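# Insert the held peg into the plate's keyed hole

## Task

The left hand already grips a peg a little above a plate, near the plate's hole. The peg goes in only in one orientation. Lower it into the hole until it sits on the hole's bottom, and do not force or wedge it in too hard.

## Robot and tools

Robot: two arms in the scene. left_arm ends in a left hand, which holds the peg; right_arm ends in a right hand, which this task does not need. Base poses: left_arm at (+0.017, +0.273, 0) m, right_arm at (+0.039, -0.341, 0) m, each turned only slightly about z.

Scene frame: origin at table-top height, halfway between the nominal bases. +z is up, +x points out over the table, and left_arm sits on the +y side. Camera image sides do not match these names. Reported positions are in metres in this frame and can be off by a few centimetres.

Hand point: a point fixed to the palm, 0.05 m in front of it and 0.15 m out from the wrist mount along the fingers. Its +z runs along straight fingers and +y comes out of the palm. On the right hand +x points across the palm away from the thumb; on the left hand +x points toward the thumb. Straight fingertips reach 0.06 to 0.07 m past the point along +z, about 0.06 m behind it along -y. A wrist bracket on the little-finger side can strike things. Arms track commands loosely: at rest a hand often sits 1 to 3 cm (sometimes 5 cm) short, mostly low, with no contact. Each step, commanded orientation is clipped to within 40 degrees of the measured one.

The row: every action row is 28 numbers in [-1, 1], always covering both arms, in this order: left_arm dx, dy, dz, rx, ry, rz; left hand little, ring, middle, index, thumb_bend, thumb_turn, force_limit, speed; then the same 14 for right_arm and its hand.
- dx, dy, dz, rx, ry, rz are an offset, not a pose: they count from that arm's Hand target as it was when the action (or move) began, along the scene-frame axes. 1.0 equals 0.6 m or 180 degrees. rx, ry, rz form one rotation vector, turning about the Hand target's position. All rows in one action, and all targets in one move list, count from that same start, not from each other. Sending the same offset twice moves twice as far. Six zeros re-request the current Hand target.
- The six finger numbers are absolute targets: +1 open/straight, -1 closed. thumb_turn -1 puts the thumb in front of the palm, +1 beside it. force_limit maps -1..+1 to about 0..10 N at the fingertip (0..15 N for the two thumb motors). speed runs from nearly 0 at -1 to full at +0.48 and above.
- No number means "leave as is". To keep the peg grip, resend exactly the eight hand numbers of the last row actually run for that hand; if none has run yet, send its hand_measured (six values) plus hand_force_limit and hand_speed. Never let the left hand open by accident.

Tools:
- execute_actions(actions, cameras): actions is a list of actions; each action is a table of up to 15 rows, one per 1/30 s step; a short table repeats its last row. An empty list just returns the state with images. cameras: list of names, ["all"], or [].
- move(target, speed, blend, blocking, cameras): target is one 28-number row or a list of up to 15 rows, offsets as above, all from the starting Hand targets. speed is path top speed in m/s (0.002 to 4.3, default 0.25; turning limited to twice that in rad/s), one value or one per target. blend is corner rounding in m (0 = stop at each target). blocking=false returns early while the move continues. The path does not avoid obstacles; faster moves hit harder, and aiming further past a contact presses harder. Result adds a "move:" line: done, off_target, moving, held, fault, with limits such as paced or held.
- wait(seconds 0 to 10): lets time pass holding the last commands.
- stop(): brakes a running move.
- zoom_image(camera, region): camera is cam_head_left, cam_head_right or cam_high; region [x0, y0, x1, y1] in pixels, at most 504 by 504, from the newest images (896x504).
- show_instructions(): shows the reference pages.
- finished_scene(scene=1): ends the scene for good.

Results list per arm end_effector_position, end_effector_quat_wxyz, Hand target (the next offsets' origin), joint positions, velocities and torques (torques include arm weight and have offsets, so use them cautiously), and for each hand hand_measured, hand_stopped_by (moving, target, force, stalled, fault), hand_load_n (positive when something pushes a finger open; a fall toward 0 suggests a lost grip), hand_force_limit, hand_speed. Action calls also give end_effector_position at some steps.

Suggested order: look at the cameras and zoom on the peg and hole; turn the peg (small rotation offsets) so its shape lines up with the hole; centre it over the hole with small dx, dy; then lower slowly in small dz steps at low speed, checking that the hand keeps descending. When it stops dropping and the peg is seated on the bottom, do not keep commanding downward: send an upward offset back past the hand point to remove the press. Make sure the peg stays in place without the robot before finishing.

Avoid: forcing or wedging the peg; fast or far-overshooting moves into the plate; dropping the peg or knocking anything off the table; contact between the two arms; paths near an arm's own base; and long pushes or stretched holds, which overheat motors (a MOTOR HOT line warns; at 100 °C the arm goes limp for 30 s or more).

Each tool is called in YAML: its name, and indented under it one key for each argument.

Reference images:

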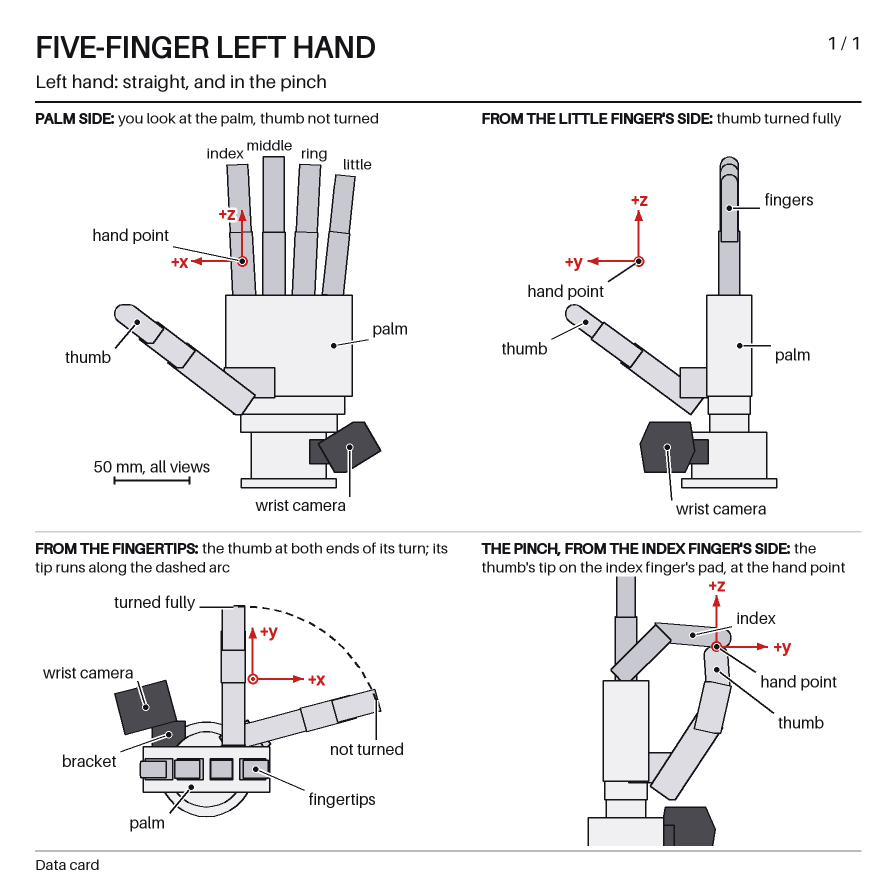

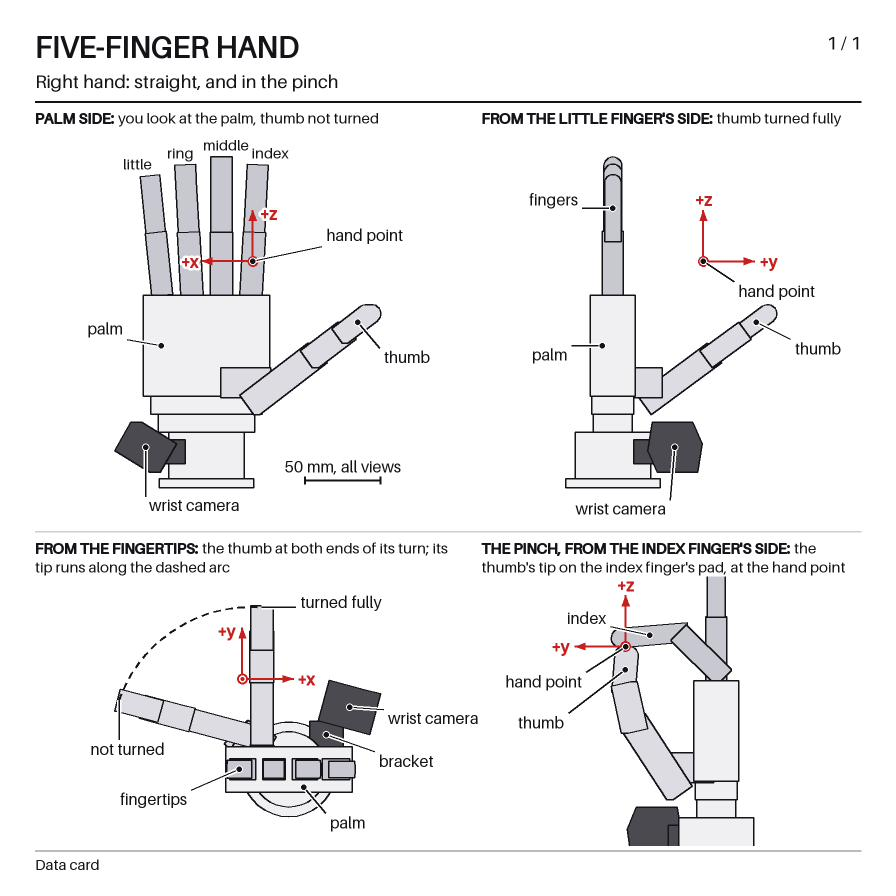

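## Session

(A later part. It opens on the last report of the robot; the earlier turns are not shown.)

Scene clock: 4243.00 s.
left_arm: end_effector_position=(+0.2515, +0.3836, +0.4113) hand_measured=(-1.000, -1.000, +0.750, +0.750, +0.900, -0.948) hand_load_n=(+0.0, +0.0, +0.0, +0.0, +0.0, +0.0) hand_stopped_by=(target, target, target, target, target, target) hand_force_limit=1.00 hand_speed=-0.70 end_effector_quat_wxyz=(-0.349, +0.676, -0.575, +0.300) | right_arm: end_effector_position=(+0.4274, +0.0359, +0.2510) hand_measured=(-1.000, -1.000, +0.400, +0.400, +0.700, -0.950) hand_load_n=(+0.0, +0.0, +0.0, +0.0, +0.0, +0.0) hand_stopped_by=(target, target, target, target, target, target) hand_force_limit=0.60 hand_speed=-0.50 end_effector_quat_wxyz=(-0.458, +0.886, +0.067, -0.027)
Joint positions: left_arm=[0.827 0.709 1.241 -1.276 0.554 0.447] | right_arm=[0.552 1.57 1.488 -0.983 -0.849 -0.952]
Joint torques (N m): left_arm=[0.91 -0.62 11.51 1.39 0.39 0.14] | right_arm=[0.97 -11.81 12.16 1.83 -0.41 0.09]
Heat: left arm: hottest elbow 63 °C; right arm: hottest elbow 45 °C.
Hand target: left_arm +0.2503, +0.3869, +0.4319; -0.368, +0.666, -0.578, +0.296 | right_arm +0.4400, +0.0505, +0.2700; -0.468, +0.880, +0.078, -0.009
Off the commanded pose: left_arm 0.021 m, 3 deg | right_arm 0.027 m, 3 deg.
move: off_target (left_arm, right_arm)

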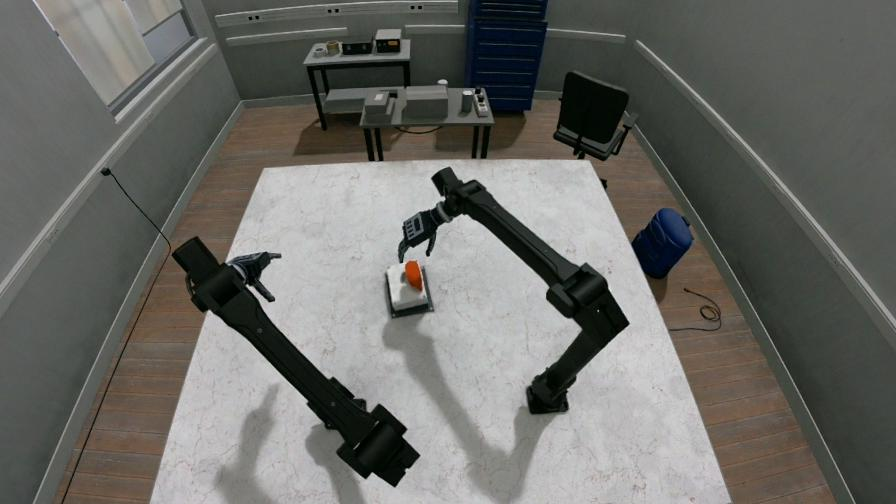

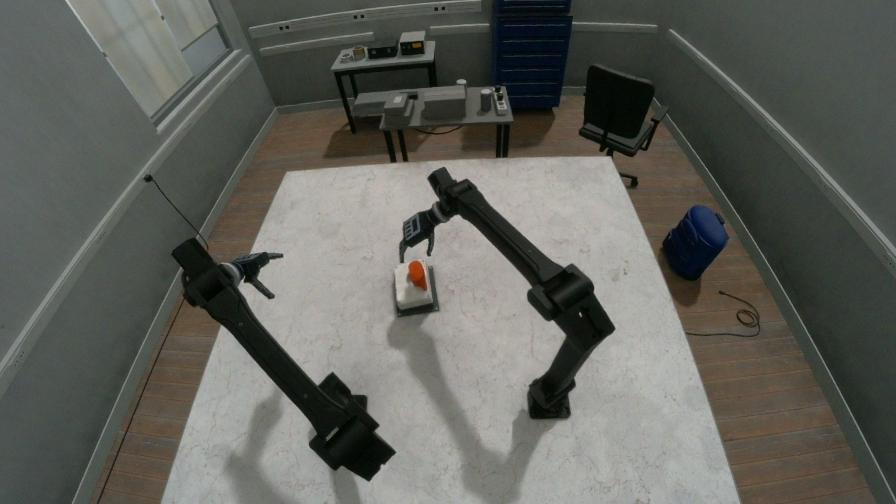

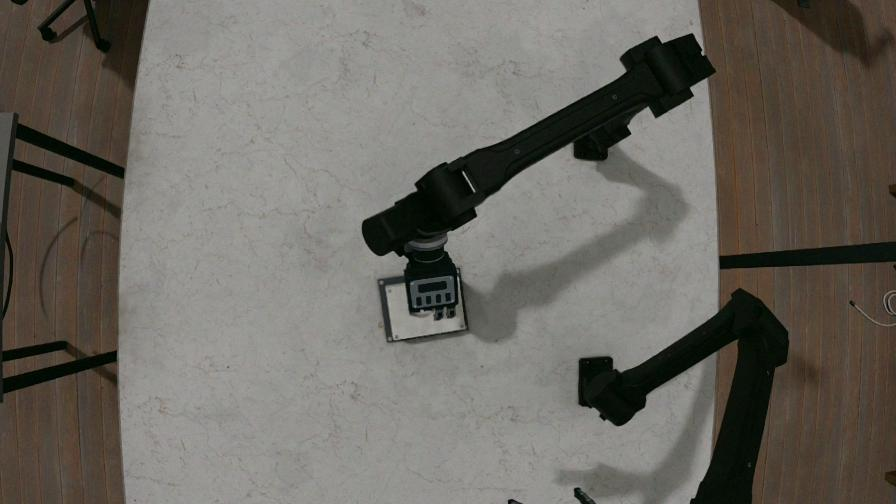

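move:
  target: [0,0,0,0,0,0,-1,-1,0.75,0.75,0.9,-0.948,1.0,-0.7,0.0,0.0,-0.155,0,0,0,-1,-1,0.40,0.40,0.70,-0.95,0.6,-0.5]
  speed: 0.12
  cameras: ["all"]

zoom_image:
  camera: "cam_high"
  region: [385, 225, 475, 335]

zoom_image:
  camera: "cam_head_left"
  region: [365, 205, 485, 305]

Scene clock: 4249.33 s.
left_arm: end_effector_position=(+0.2515, +0.3836, +0.4113) hand_measured=(-1.000, -1.000, +0.750, +0.750, +0.900, -0.948) hand_load_n=(+0.0, +0.0, +0.0, +0.0, +0.0, +0.0) hand_stopped_by=(target, target, target, target, target, target) hand_force_limit=1.00 hand_speed=-0.70 end_effector_quat_wxyz=(-0.349, +0.676, -0.575, +0.300) | right_arm: end_effector_position=(+0.4391, +0.0427, +0.1784) hand_measured=(-1.000, -1.000, +0.400, +0.400, +0.700, -0.950) hand_load_n=(+0.0, +0.0, +0.0, +0.0, +0.0, +0.0) hand_stopped_by=(target, target, target, target, target, target) hand_force_limit=0.60 hand_speed=-0.50 end_effector_quat_wxyz=(-0.467, +0.881, +0.076, -0.009)
Joint positions: left_arm=[0.827 0.709 1.241 -1.276 0.554 0.447] | right_arm=[0.552 1.613 1.339 -0.746 -0.848 -0.952]
Joint torques (N m): left_arm=[0.91 -0.62 11.52 1.39 0.39 0.14] | right_arm=[1.08 -12.28 8.66 1.89 -0.41 0.09]
Heat: left arm: hottest elbow 63 °C; right arm: hottest elbow 45 °C.
Hand target: left_arm +0.2503, +0.3869, +0.4319; -0.368, +0.666, -0.578, +0.296 | right_arm +0.4400, +0.0505, +0.1770; -0.468, +0.880, +0.078, -0.009
Off the commanded pose: left_arm 0.021 m, 3 deg | right_arm 0.008 m, 0 deg.
move: off_target (left_arm)

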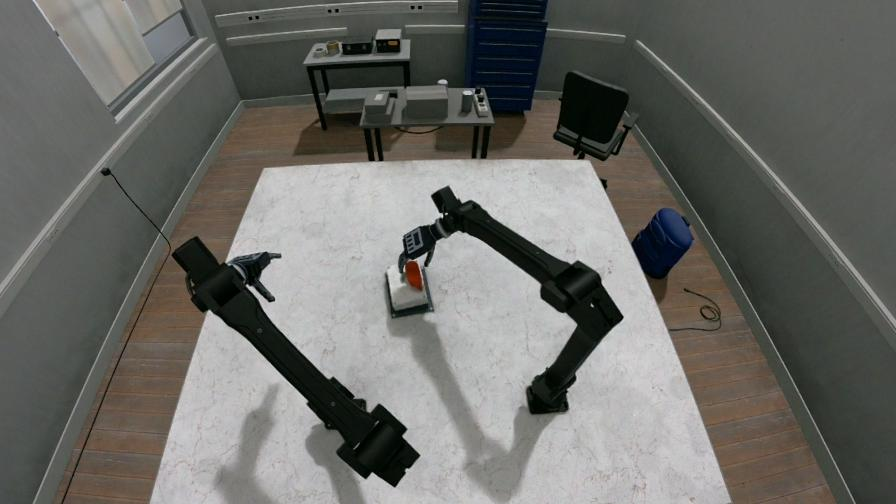

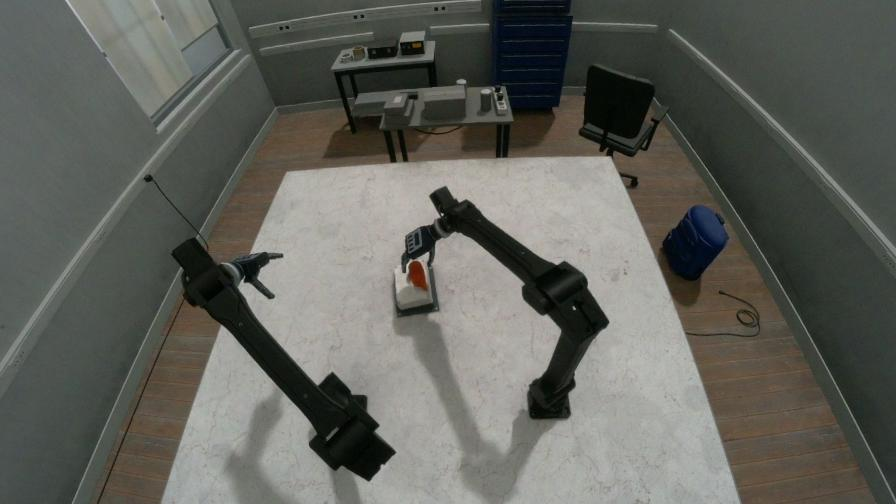

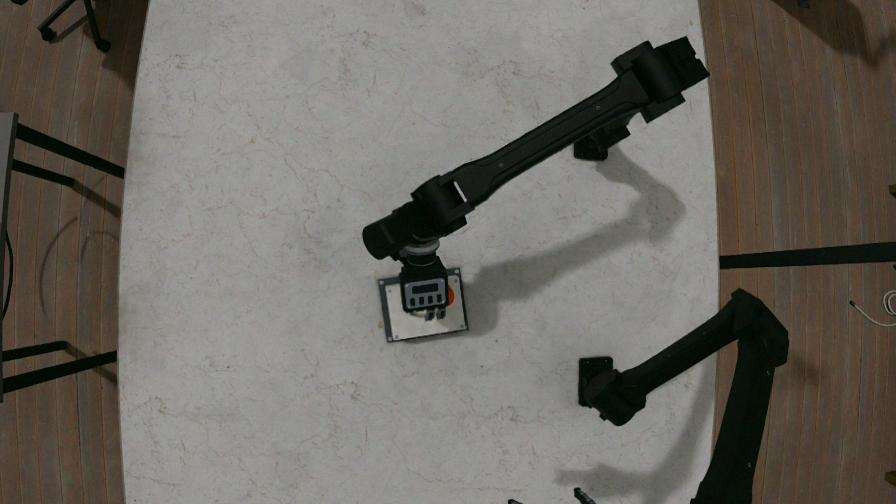

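Scaled by 4.582 from the camera's 896x504 image, which has a finer 1280x720 frame.

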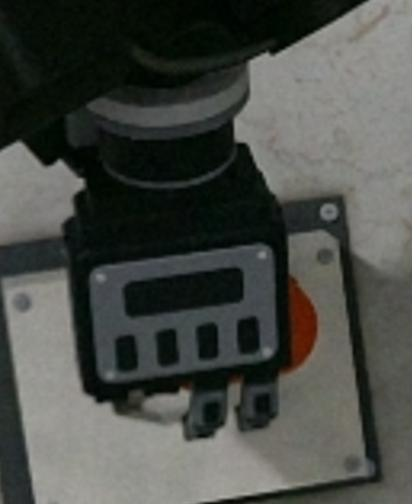

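Scaled by 4.200 from the camera's 896x504 image, which has a finer 1280x720 frame.

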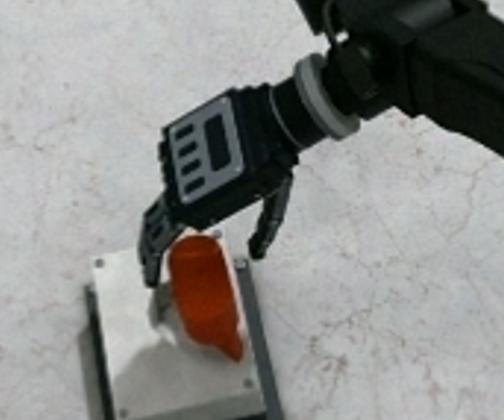

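move:
  target: [0,0,0,0,0,0,-1,-1,0.75,0.75,0.9,-0.948,1.0,-0.7,0.0,0.0,-0.0533,0,0,0,-1,-1,0.40,0.40,0.70,-0.95,0.6,-0.5]
  speed: 0.08
  cameras: ["all"]

zoom_image:
  camera: "cam_high"
  region: [385, 225, 475, 335]

zoom_image:
  camera: "cam_head_left"
  region: [385, 225, 475, 305]

Scene clock: 4255.73 s.
left_arm: end_effector_position=(+0.2515, +0.3836, +0.4113) hand_measured=(-1.000, -1.000, +0.750, +0.750, +0.900, -0.948) hand_load_n=(+0.0, +0.0, +0.0, +0.0, +0.0, +0.0) hand_stopped_by=(target, target, target, target, target, target) hand_force_limit=1.00 hand_speed=-0.70 end_effector_quat_wxyz=(-0.349, +0.676, -0.575, +0.300) | right_arm: end_effector_position=(+0.4393, +0.0428, +0.1475) hand_measured=(-1.000, -1.000, +0.400, +0.400, +0.700, -0.950) hand_load_n=(+0.0, +0.0, +0.0, +0.0, +0.0, +0.0) hand_stopped_by=(target, target, target, target, target, target) hand_force_limit=0.60 hand_speed=-0.50 end_effector_quat_wxyz=(-0.467, +0.881, +0.077, -0.008)
Joint positions: left_arm=[0.827 0.709 1.241 -1.276 0.554 0.447] | right_arm=[0.552 1.638 1.284 -0.665 -0.848 -0.952]
Joint torques (N m): left_arm=[0.91 -0.62 11.52 1.39 0.39 0.14] | right_arm=[1.03 -12.34 8.4 1.91 -0.41 0.09]
Heat: left arm: hottest elbow 63 °C; right arm: hottest elbow 46 °C.
Hand target: left_arm +0.2503, +0.3869, +0.4319; -0.368, +0.666, -0.578, +0.296 | right_arm +0.4399, +0.0504, +0.1449; -0.468, +0.880, +0.078, -0.009
Off the commanded pose: left_arm 0.021 m, 3 deg | right_arm 0.008 m, 0 deg.
move: off_target (left_arm)

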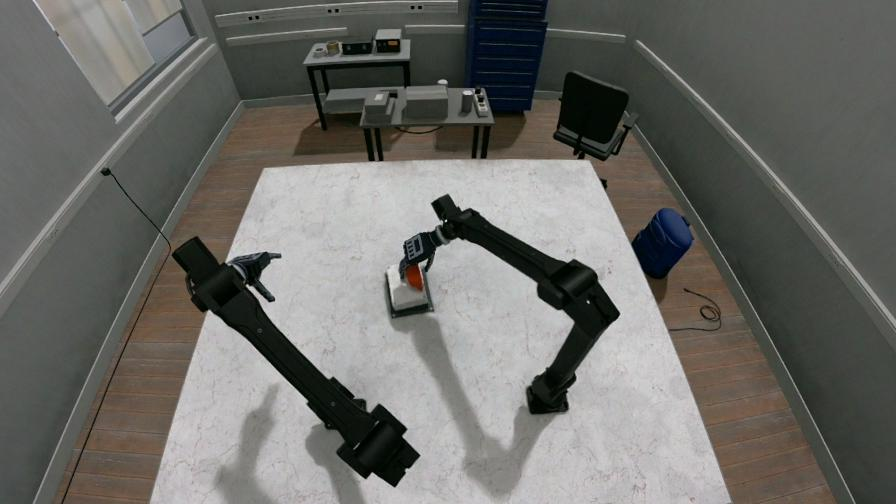

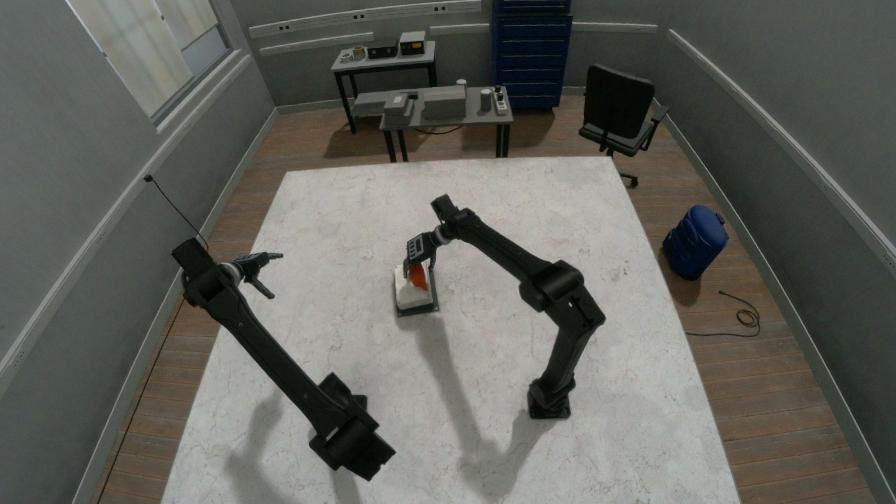

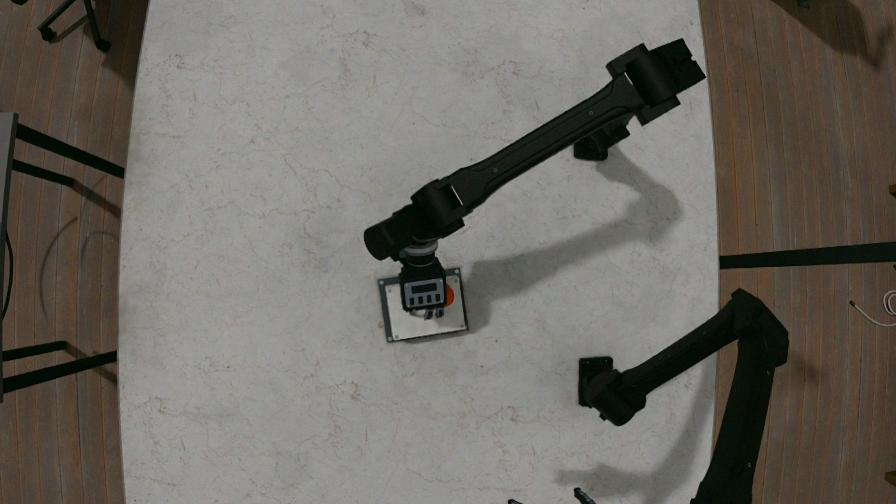

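Scaled by 4.582 from the camera's 896x504 image, which has a finer 1280x720 frame.

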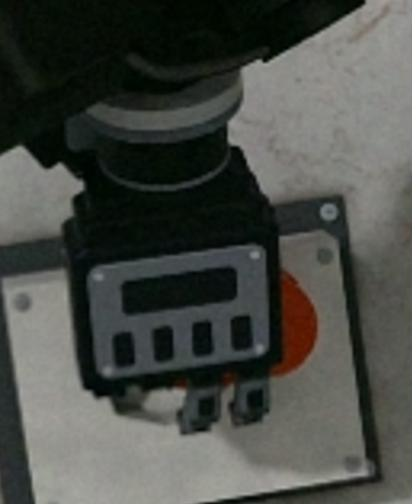

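Scaled by 5.600 from the camera's 896x504 image, which has a finer 1280x720 frame.

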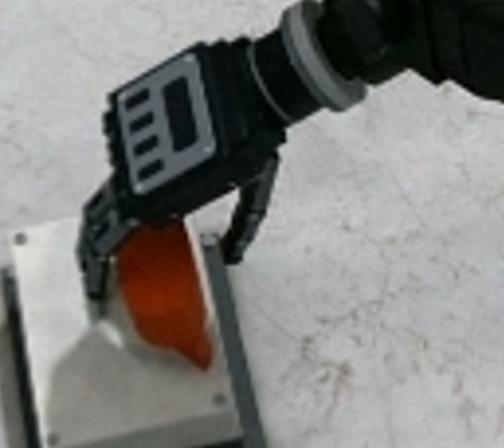

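move:
  target: [0,0,0,0,0,0,-1,-1,0.75,0.75,0.9,-0.948,1.0,-0.7,0.0,0.0,-0.003,0,0,0,-1,-1,0.19,0.19,0.50,-0.95,-0.4,-0.8]
  speed: 0.05
  cameras: ["cam_high","cam_head_left"]

zoom_image:
  camera: "cam_high"
  region: [385, 225, 475, 335]

zoom_image:
  camera: "cam_head_left"
  region: [385, 225, 475, 305]

Scene clock: 4261.53 s.
left_arm: end_effector_position=(+0.2515, +0.3836, +0.4113) hand_measured=(-1.000, -1.000, +0.750, +0.750, +0.900, -0.948) hand_load_n=(+0.0, +0.0, +0.0, -0.5, +0.0, +0.0) hand_stopped_by=(target, target, target, target, target, target) hand_force_limit=1.00 hand_speed=-0.70 end_effector_quat_wxyz=(-0.349, +0.676, -0.575, +0.300) | right_arm: end_effector_position=(+0.4401, +0.0438, +0.1480) hand_measured=(-1.000, -1.000, +0.190, +0.190, +0.500, -0.950) hand_load_n=(+0.0, +0.0, +0.5, +0.0, +0.0, +0.0) hand_stopped_by=(target, target, target, target, target, target) hand_force_limit=-0.40 hand_speed=-0.80 end_effector_quat_wxyz=(-0.468, +0.880, +0.078, -0.006)
Joint positions: left_arm=[0.827 0.709 1.241 -1.276 0.554 0.447] | right_arm=[0.553 1.638 1.284 -0.659 -0.848 -0.951]
Joint torques (N m): left_arm=[0.91 -0.62 11.51 1.39 0.39 0.14] | right_arm=[0.97 -12.1 8.23 1.84 -0.39 0.08]
Heat: left arm: hottest elbow 63 °C; right arm: hottest elbow 46 °C.
Hand target: left_arm +0.2503, +0.3869, +0.4319; -0.368, +0.666, -0.578, +0.296 | right_arm +0.4398, +0.0505, +0.1431; -0.468, +0.880, +0.078, -0.009
Off the commanded pose: left_arm 0.021 m, 3 deg | right_arm 0.008 m, 0 deg.
move: off_target (left_arm)
Images, in order (width x height): cam_head_left 896x504, cam_high 896x504.

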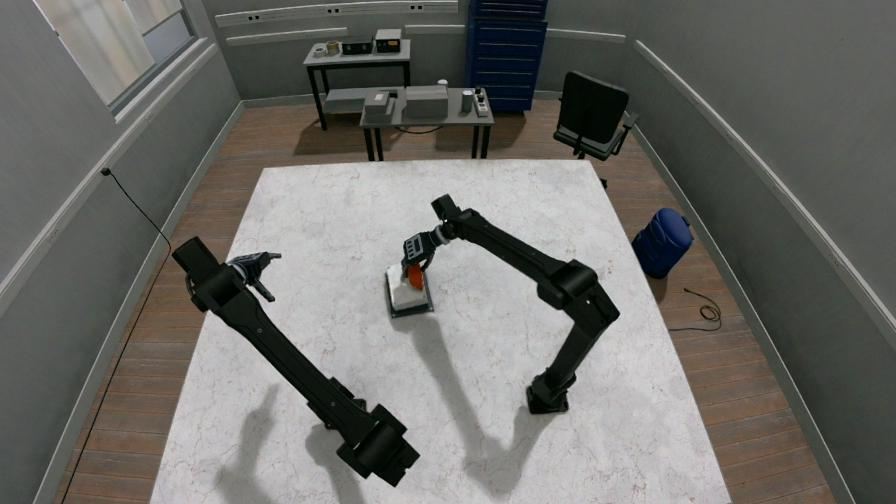

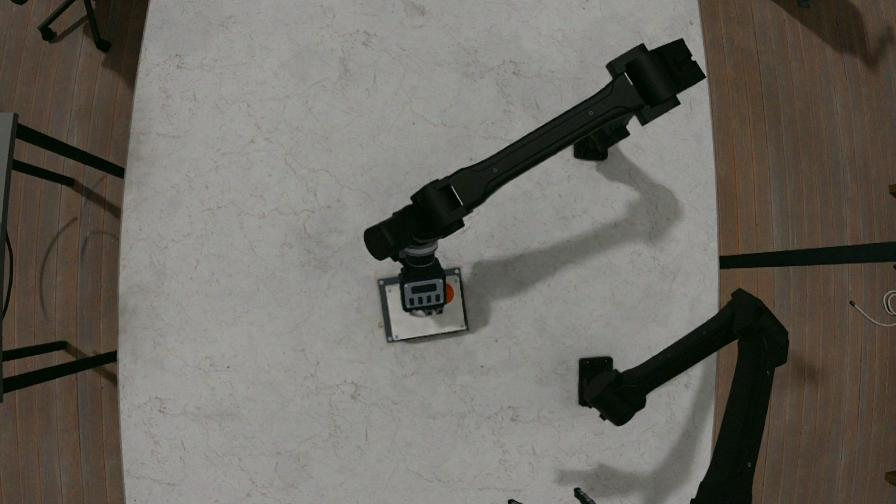

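Scaled by 4.582 from the camera's 896x504 image, which has a finer 1280x720 frame.

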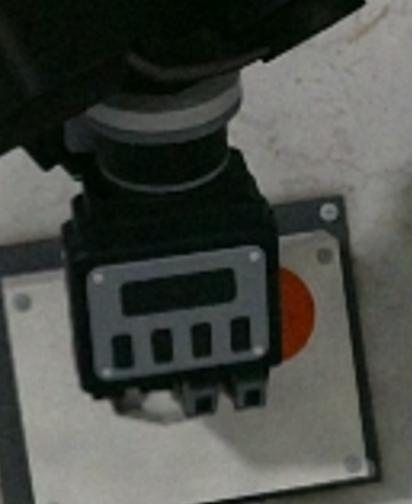

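Scaled by 5.600 from the camera's 896x504 image, which has a finer 1280x720 frame.

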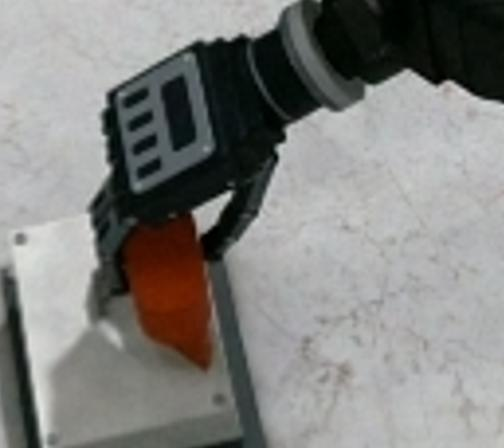

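move:
  target:
    - [0,0,0,0,0,0,-1,-1,0.75,0.75,0.9,-0.948,1.0,-0.7,0.0,0.0,0,0,0,0,-1,-1,0.05,0.05,0.20,-0.95,-0.8,-0.9]
    - [0,0,0,0,0,0,-1,-1,0.75,0.75,0.9,-0.948,1.0,-0.7,0.0,0.0,0,0,0,0,-1,-1,0.0,0.0,0.10,-0.95,0.2,-0.95]
  speed: 0.05
  cameras: ["cam_high","cam_head_left","cam_head_right"]

zoom_image:
  camera: "cam_high"
  region: [385, 225, 475, 335]

zoom_image:
  camera: "cam_head_left"
  region: [385, 225, 475, 305]

Scene clock: 4268.97 s.
left_arm: end_effector_position=(+0.2515, +0.3836, +0.4113) hand_measured=(-1.000, -1.000, +0.750, +0.750, +0.900, -0.948) hand_load_n=(+0.0, +0.0, +0.0, +0.0, +0.0, +0.0) hand_stopped_by=(target, target, target, target, target, target) hand_force_limit=1.00 hand_speed=-0.70 end_effector_quat_wxyz=(-0.349, +0.676, -0.575, +0.300) | right_arm: end_effector_position=(+0.4402, +0.0442, +0.1482) hand_measured=(-1.000, -1.000, +0.162, +0.156, +0.490, -0.950) hand_load_n=(+0.0, +0.0, +7.5, +5.0, +12.5, +0.0) hand_stopped_by=(target, target, force, force, force, target) hand_force_limit=0.20 hand_speed=-0.95 end_effector_quat_wxyz=(-0.469, +0.880, +0.078, -0.006)
Joint positions: left_arm=[0.827 0.709 1.241 -1.276 0.554 0.447] | right_arm=[0.553 1.638 1.284 -0.657 -0.848 -0.949]
Joint torques (N m): left_arm=[0.91 -0.62 11.52 1.37 0.39 0.14] | right_arm=[0.91 -12.16 8.25 1.78 -0.4 0.06]
Heat: left arm: hottest elbow 63 °C; right arm: hottest elbow 46 °C.
Hand target: left_arm +0.2503, +0.3869, +0.4319; -0.368, +0.666, -0.578, +0.296 | right_arm +0.4399, +0.0505, +0.1431; -0.468, +0.880, +0.078, -0.009
Off the commanded pose: left_arm 0.021 m, 3 deg | right_arm 0.008 m, 0 deg.
move: off_target (left_arm)

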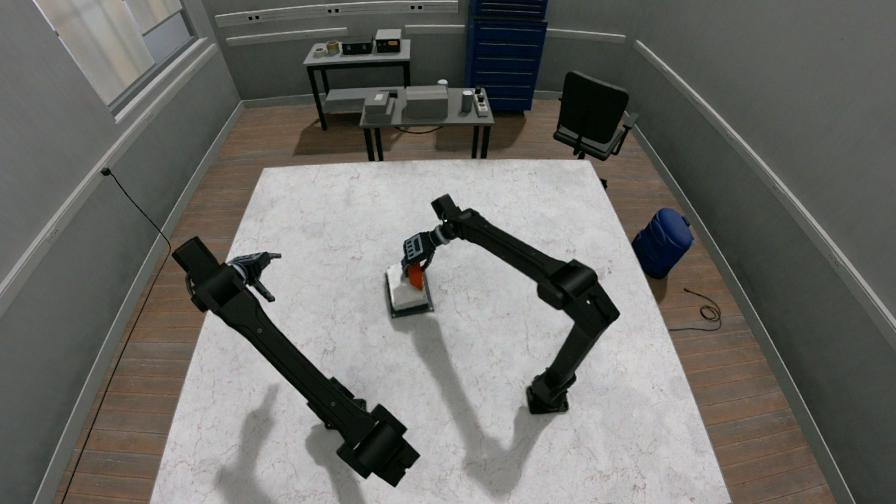

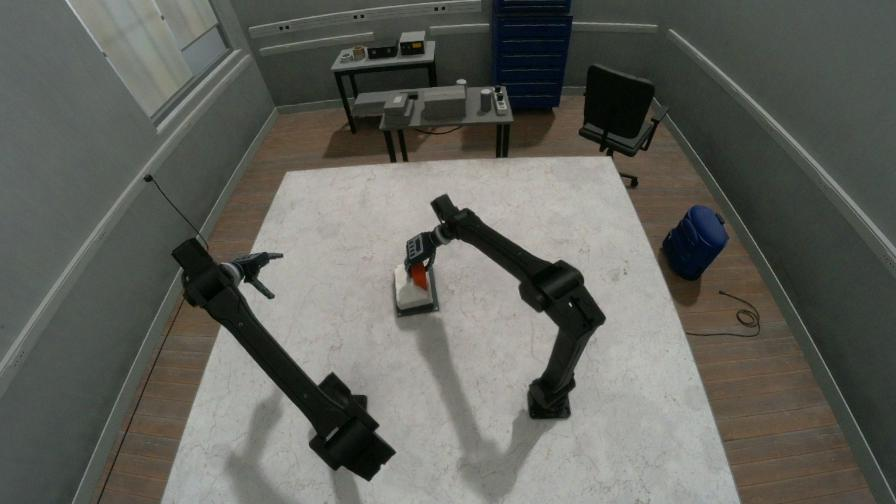

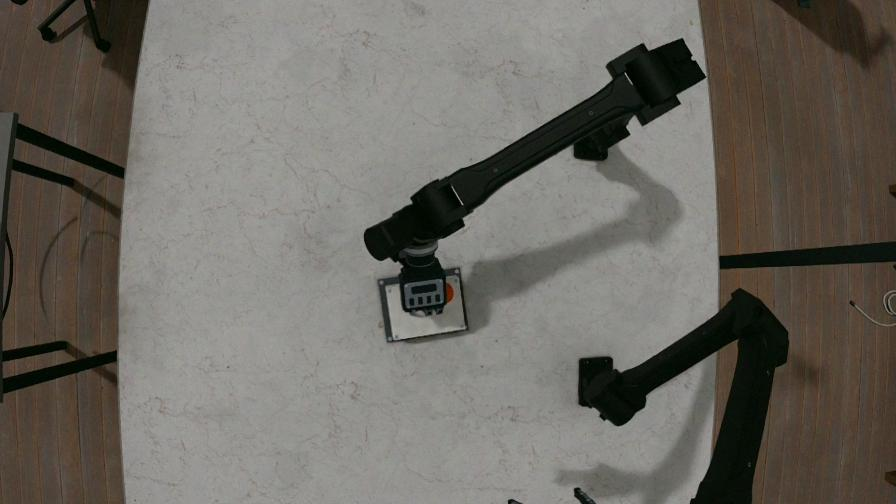

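Scaled by 4.582 from the camera's 896x504 image, which has a finer 1280x720 frame.

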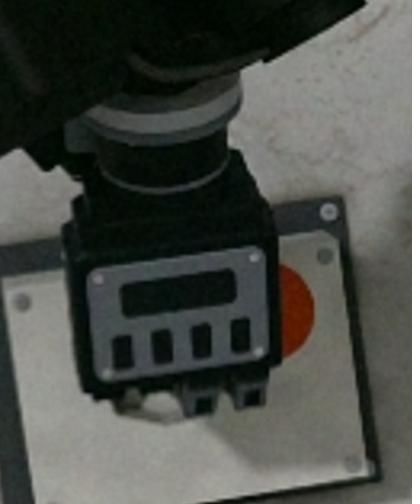

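Scaled by 5.600 from the camera's 896x504 image, which has a finer 1280x720 frame.

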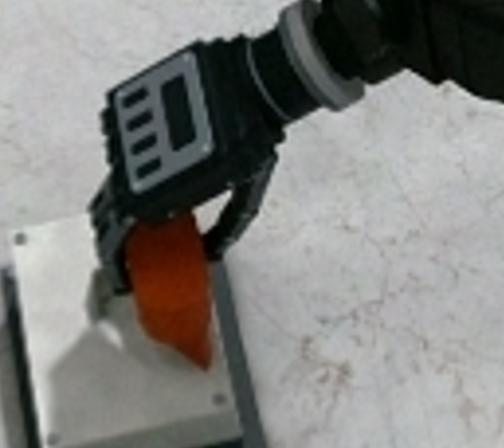

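move:
  target: [0,0,0,0,0,0,-1,-1,0.75,0.75,0.9,-0.948,1.0,-0.7,0.0,0.0,0,0,0,0,-1,-1,-0.05,-0.05,0.05,-0.95,0.6,-0.95]
  speed: 0.05
  cameras: []

Scene clock: 4272.13 s.
left_arm: end_effector_position=(+0.2515, +0.3836, +0.4113) hand_measured=(-1.000, -1.000, +0.750, +0.750, +0.900, -0.948) hand_load_n=(+0.0, +0.0, +0.0, +0.0, +0.0, +0.0) hand_stopped_by=(target, target, target, target, target, target) hand_force_limit=1.00 hand_speed=-0.70 end_effector_quat_wxyz=(-0.349, +0.676, -0.575, +0.300) | right_arm: end_effector_position=(+0.4402, +0.0443, +0.1483) hand_measured=(-1.000, -1.000, +0.158, +0.148, +0.492, -0.950) hand_load_n=(+0.0, +0.0, +7.5, +8.0, +15.0, +0.0) hand_stopped_by=(target, target, force, force, force, target) hand_force_limit=0.60 hand_speed=-0.95 end_effector_quat_wxyz=(-0.469, +0.880, +0.077, -0.006)
Joint positions: left_arm=[0.827 0.709 1.241 -1.276 0.554 0.447] | right_arm=[0.553 1.638 1.284 -0.656 -0.848 -0.948]
Joint torques (N m): left_arm=[0.91 -0.56 11.51 1.39 0.39 0.14] | right_arm=[0.91 -12.16 8.23 1.76 -0.39 0.05]
Heat: left arm: hottest elbow 63 °C; right arm: hottest elbow 46 °C.
Hand target: left_arm +0.2503, +0.3869, +0.4319; -0.368, +0.666, -0.578, +0.296 | right_arm +0.4399, +0.0505, +0.1431; -0.468, +0.880, +0.078, -0.009
Off the commanded pose: left_arm 0.021 m, 3 deg | right_arm 0.008 m, 0 deg.
move: off_target (left_arm)
No camera images: "cameras" was empty.

move:
  target:
    - [0,0,0,0,0,0,-1,-1,0.75,0.75,0.9,-0.948,1.0,-0.7,0.0,0.0,0.13,0,0,0,-1,-1,-0.05,-0.05,0.05,-0.95,0.6,-0.95]
    - [0,0,0,0,0,0,-1,-1,0.75,0.75,0.9,-0.948,1.0,-0.7,0.0243,0.0633,0.13,0,0,0,-1,-1,-0.05,-0.05,0.05,-0.95,0.6,-0.95]
  speed: 0.12
  cameras: ["all"]

zoom_image:
  camera: "cam_high"
  region: [385, 225, 475, 335]

zoom_image:
  camera: "cam_head_left"
  region: [365, 215, 465, 305]

zoom_image:
  camera: "cam_head_right"
  region: [365, 215, 465, 305]

Scene clock: 4282.90 s.
left_arm: end_effector_position=(+0.2515, +0.3836, +0.4113) hand_measured=(-1.000, -1.000, +0.750, +0.750, +0.900, -0.948) hand_load_n=(+0.0, +0.0, +0.0, +0.0, +0.0, +0.0) hand_stopped_by=(target, target, target, target, target, target) hand_force_limit=1.00 hand_speed=-0.70 end_effector_quat_wxyz=(-0.349, +0.676, -0.575, +0.300) | right_arm: end_effector_position=(+0.4399, +0.0700, +0.1907) hand_measured=(-1.000, -1.000, +0.158, +0.148, +0.492, -0.950) hand_load_n=(+0.0, +0.0, +6.5, +7.0, +16.0, +0.0) hand_stopped_by=(target, target, force, force, force, target) hand_force_limit=0.60 hand_speed=-0.95 end_effector_quat_wxyz=(-0.451, +0.889, +0.065, -0.032)
Joint positions: left_arm=[0.827 0.709 1.241 -1.276 0.554 0.447] | right_arm=[0.597 1.671 1.454 -0.828 -0.819 -0.901]
Joint torques (N m): left_arm=[0.91 -0.56 11.52 1.37 0.39 0.14] | right_arm=[0.91 -14.15 12.79 1.72 -0.59 0.12]
Heat: left arm: hottest elbow 63 °C; right arm: hottest elbow 46 °C.
Hand target: left_arm +0.2503, +0.3869, +0.4319; -0.368, +0.666, -0.578, +0.296 | right_arm +0.4544, +0.0885, +0.2210; -0.468, +0.880, +0.078, -0.009
Off the commanded pose: left_arm 0.021 m, 3 deg | right_arm 0.038 m, 4 deg.
move: off_target (left_arm, right_arm)

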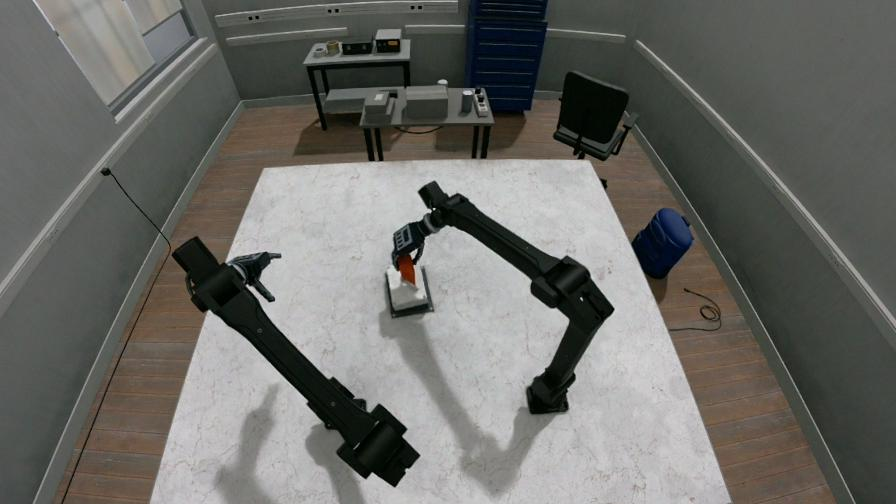

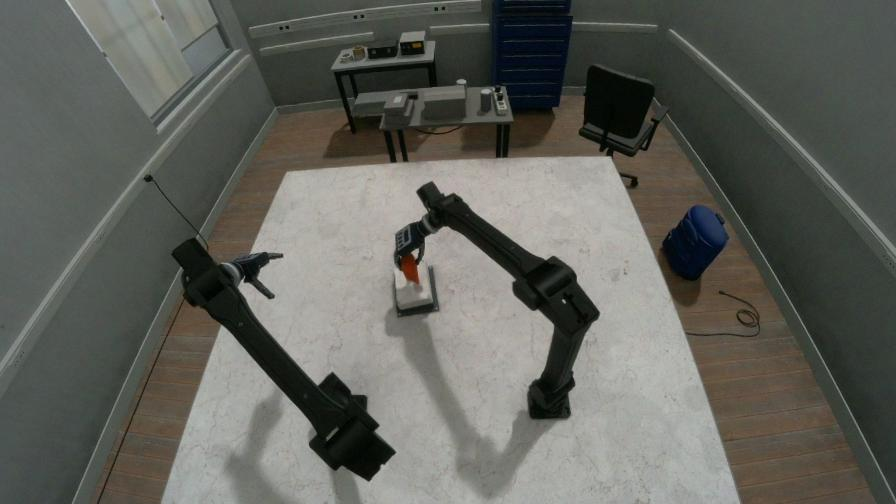

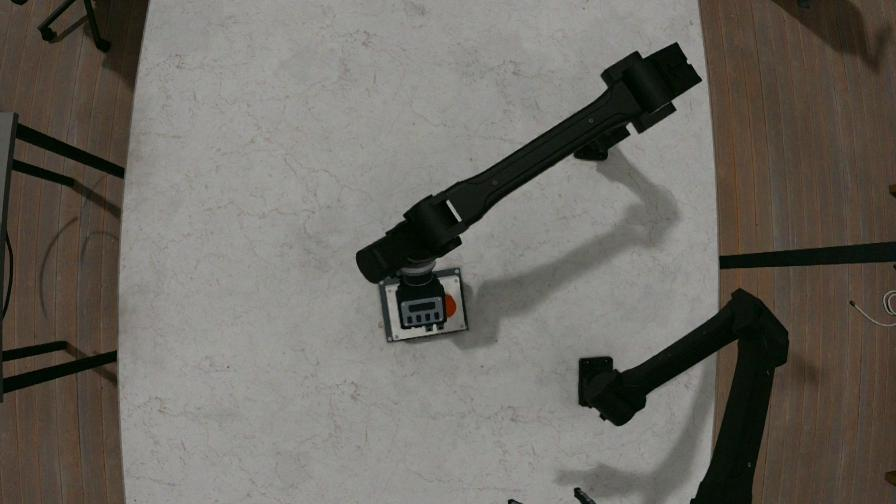

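Scaled by 4.582 from the camera's 896x504 image, which has a finer 1280x720 frame.

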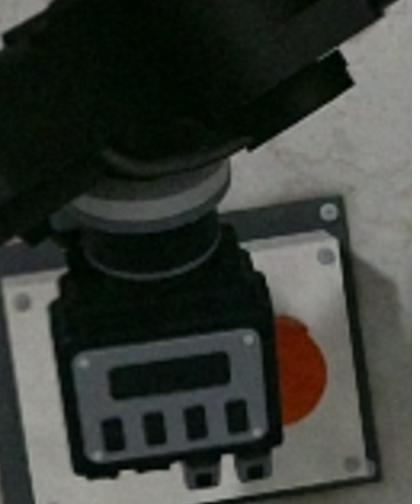

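Scaled by 5.040 from the camera's 896x504 image, which has a finer 1280x720 frame.

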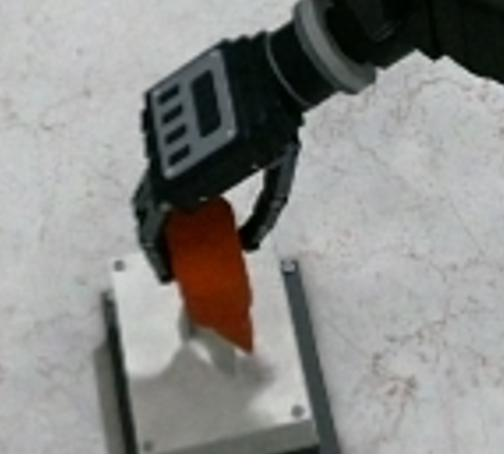

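Scaled by 5.040 from the camera's 896x504 image, which has a finer 1280x720 frame.

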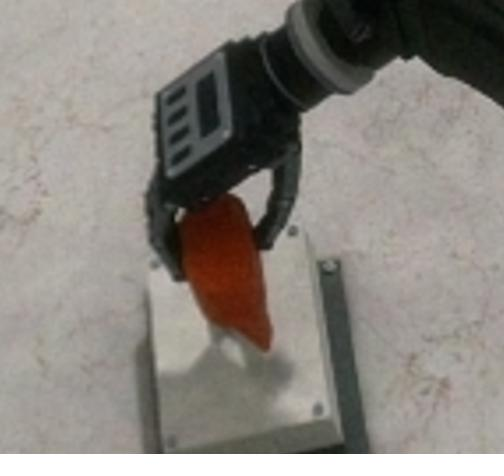

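move:
  target: [0,0,0,0,0,0,-1,-1,0.75,0.75,0.9,-0.948,1.0,-0.7,0.0,0.0017,-0.085,0,0,0,-1,-1,-0.05,-0.05,0.05,-0.95,0.6,-0.95]
  speed: 0.1
  cameras: ["all"]

zoom_image:
  camera: "cam_high"
  region: [385, 225, 475, 335]

zoom_image:
  camera: "cam_head_left"
  region: [365, 235, 445, 305]

zoom_image:
  camera: "cam_head_right"
  region: [365, 235, 445, 305]

Scene clock: 4291.47 s.
left_arm: end_effector_position=(+0.2515, +0.3836, +0.4113) hand_measured=(-1.000, -1.000, +0.750, +0.750, +0.900, -0.948) hand_load_n=(+0.0, +0.0, +0.0, +0.0, +0.0, +0.0) hand_stopped_by=(target, target, target, target, target, target) hand_force_limit=1.00 hand_speed=-0.70 end_effector_quat_wxyz=(-0.349, +0.676, -0.575, +0.300) | right_arm: end_effector_position=(+0.4526, +0.0782, +0.1584) hand_measured=(-1.000, -1.000, +0.158, +0.148, +0.492, -0.950) hand_load_n=(+0.0, +0.0, +7.0, +7.5, +16.0, +0.0) hand_stopped_by=(target, target, force, force, force, target) hand_force_limit=0.60 hand_speed=-0.95 end_effector_quat_wxyz=(-0.459, +0.886, +0.071, -0.018)
Joint positions: left_arm=[0.827 0.709 1.241 -1.276 0.554 0.447] | right_arm=[0.597 1.711 1.412 -0.708 -0.817 -0.899]
Joint torques (N m): left_arm=[0.91 -0.56 11.52 1.37 0.39 0.14] | right_arm=[1.08 -14.74 9.25 2.13 -0.59 0.12]
Heat: left arm: hottest elbow 63 °C; right arm: hottest elbow 46 °C.
Hand target: left_arm +0.2503, +0.3869, +0.4319; -0.368, +0.666, -0.578, +0.296 | right_arm +0.4545, +0.0896, +0.1699; -0.468, +0.880, +0.078, -0.009
Off the commanded pose: left_arm 0.021 m, 3 deg | right_arm 0.016 m, 2 deg.
move: off_target (left_arm, right_arm)

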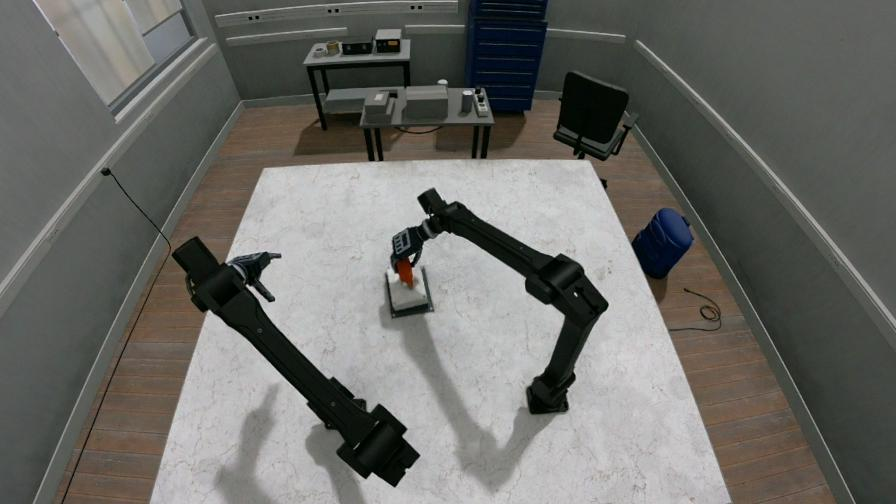

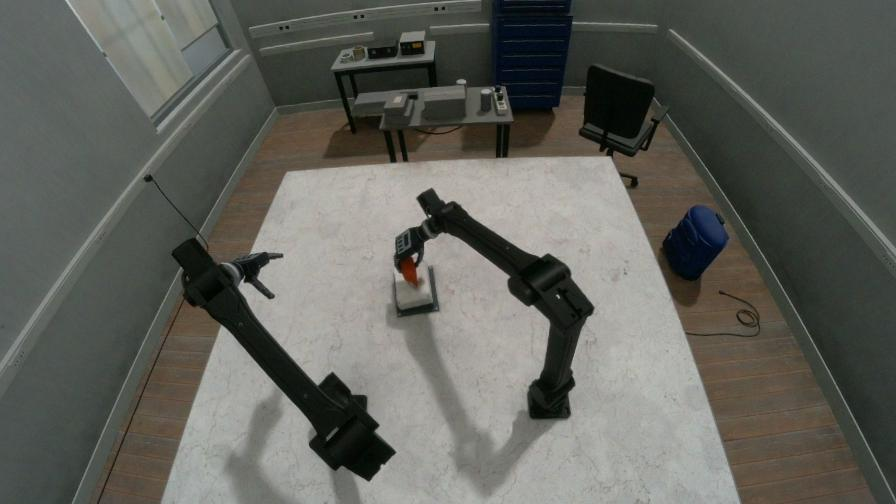

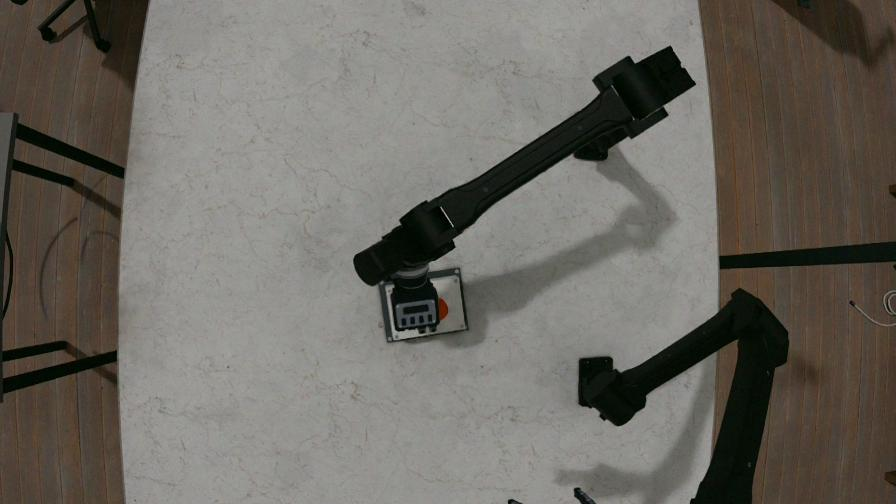

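Scaled by 4.582 from the camera's 896x504 image, which has a finer 1280x720 frame.

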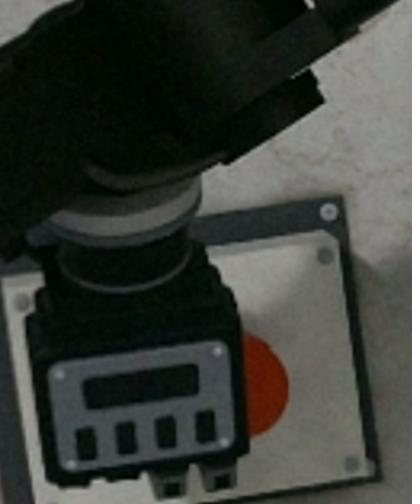

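Scaled by 6.300 from the camera's 896x504 image, which has a finer 1280x720 frame.

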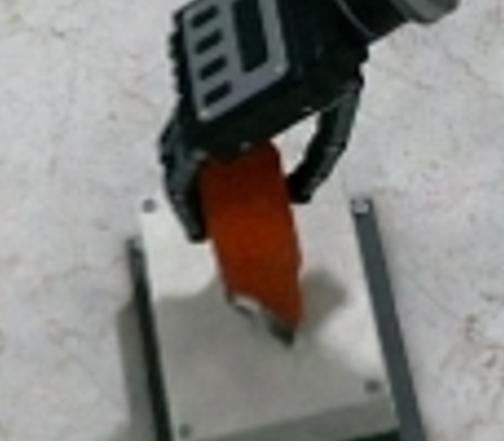

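Scaled by 6.300 from the camera's 896x504 image, which has a finer 1280x720 frame.

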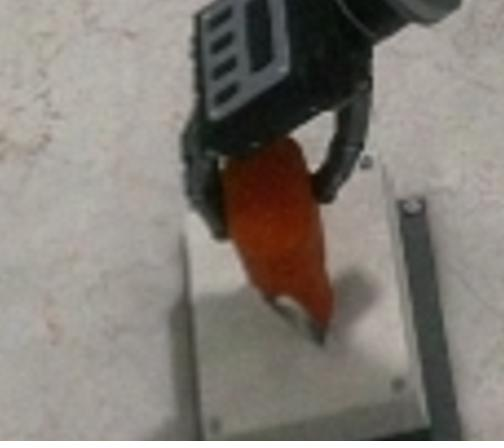

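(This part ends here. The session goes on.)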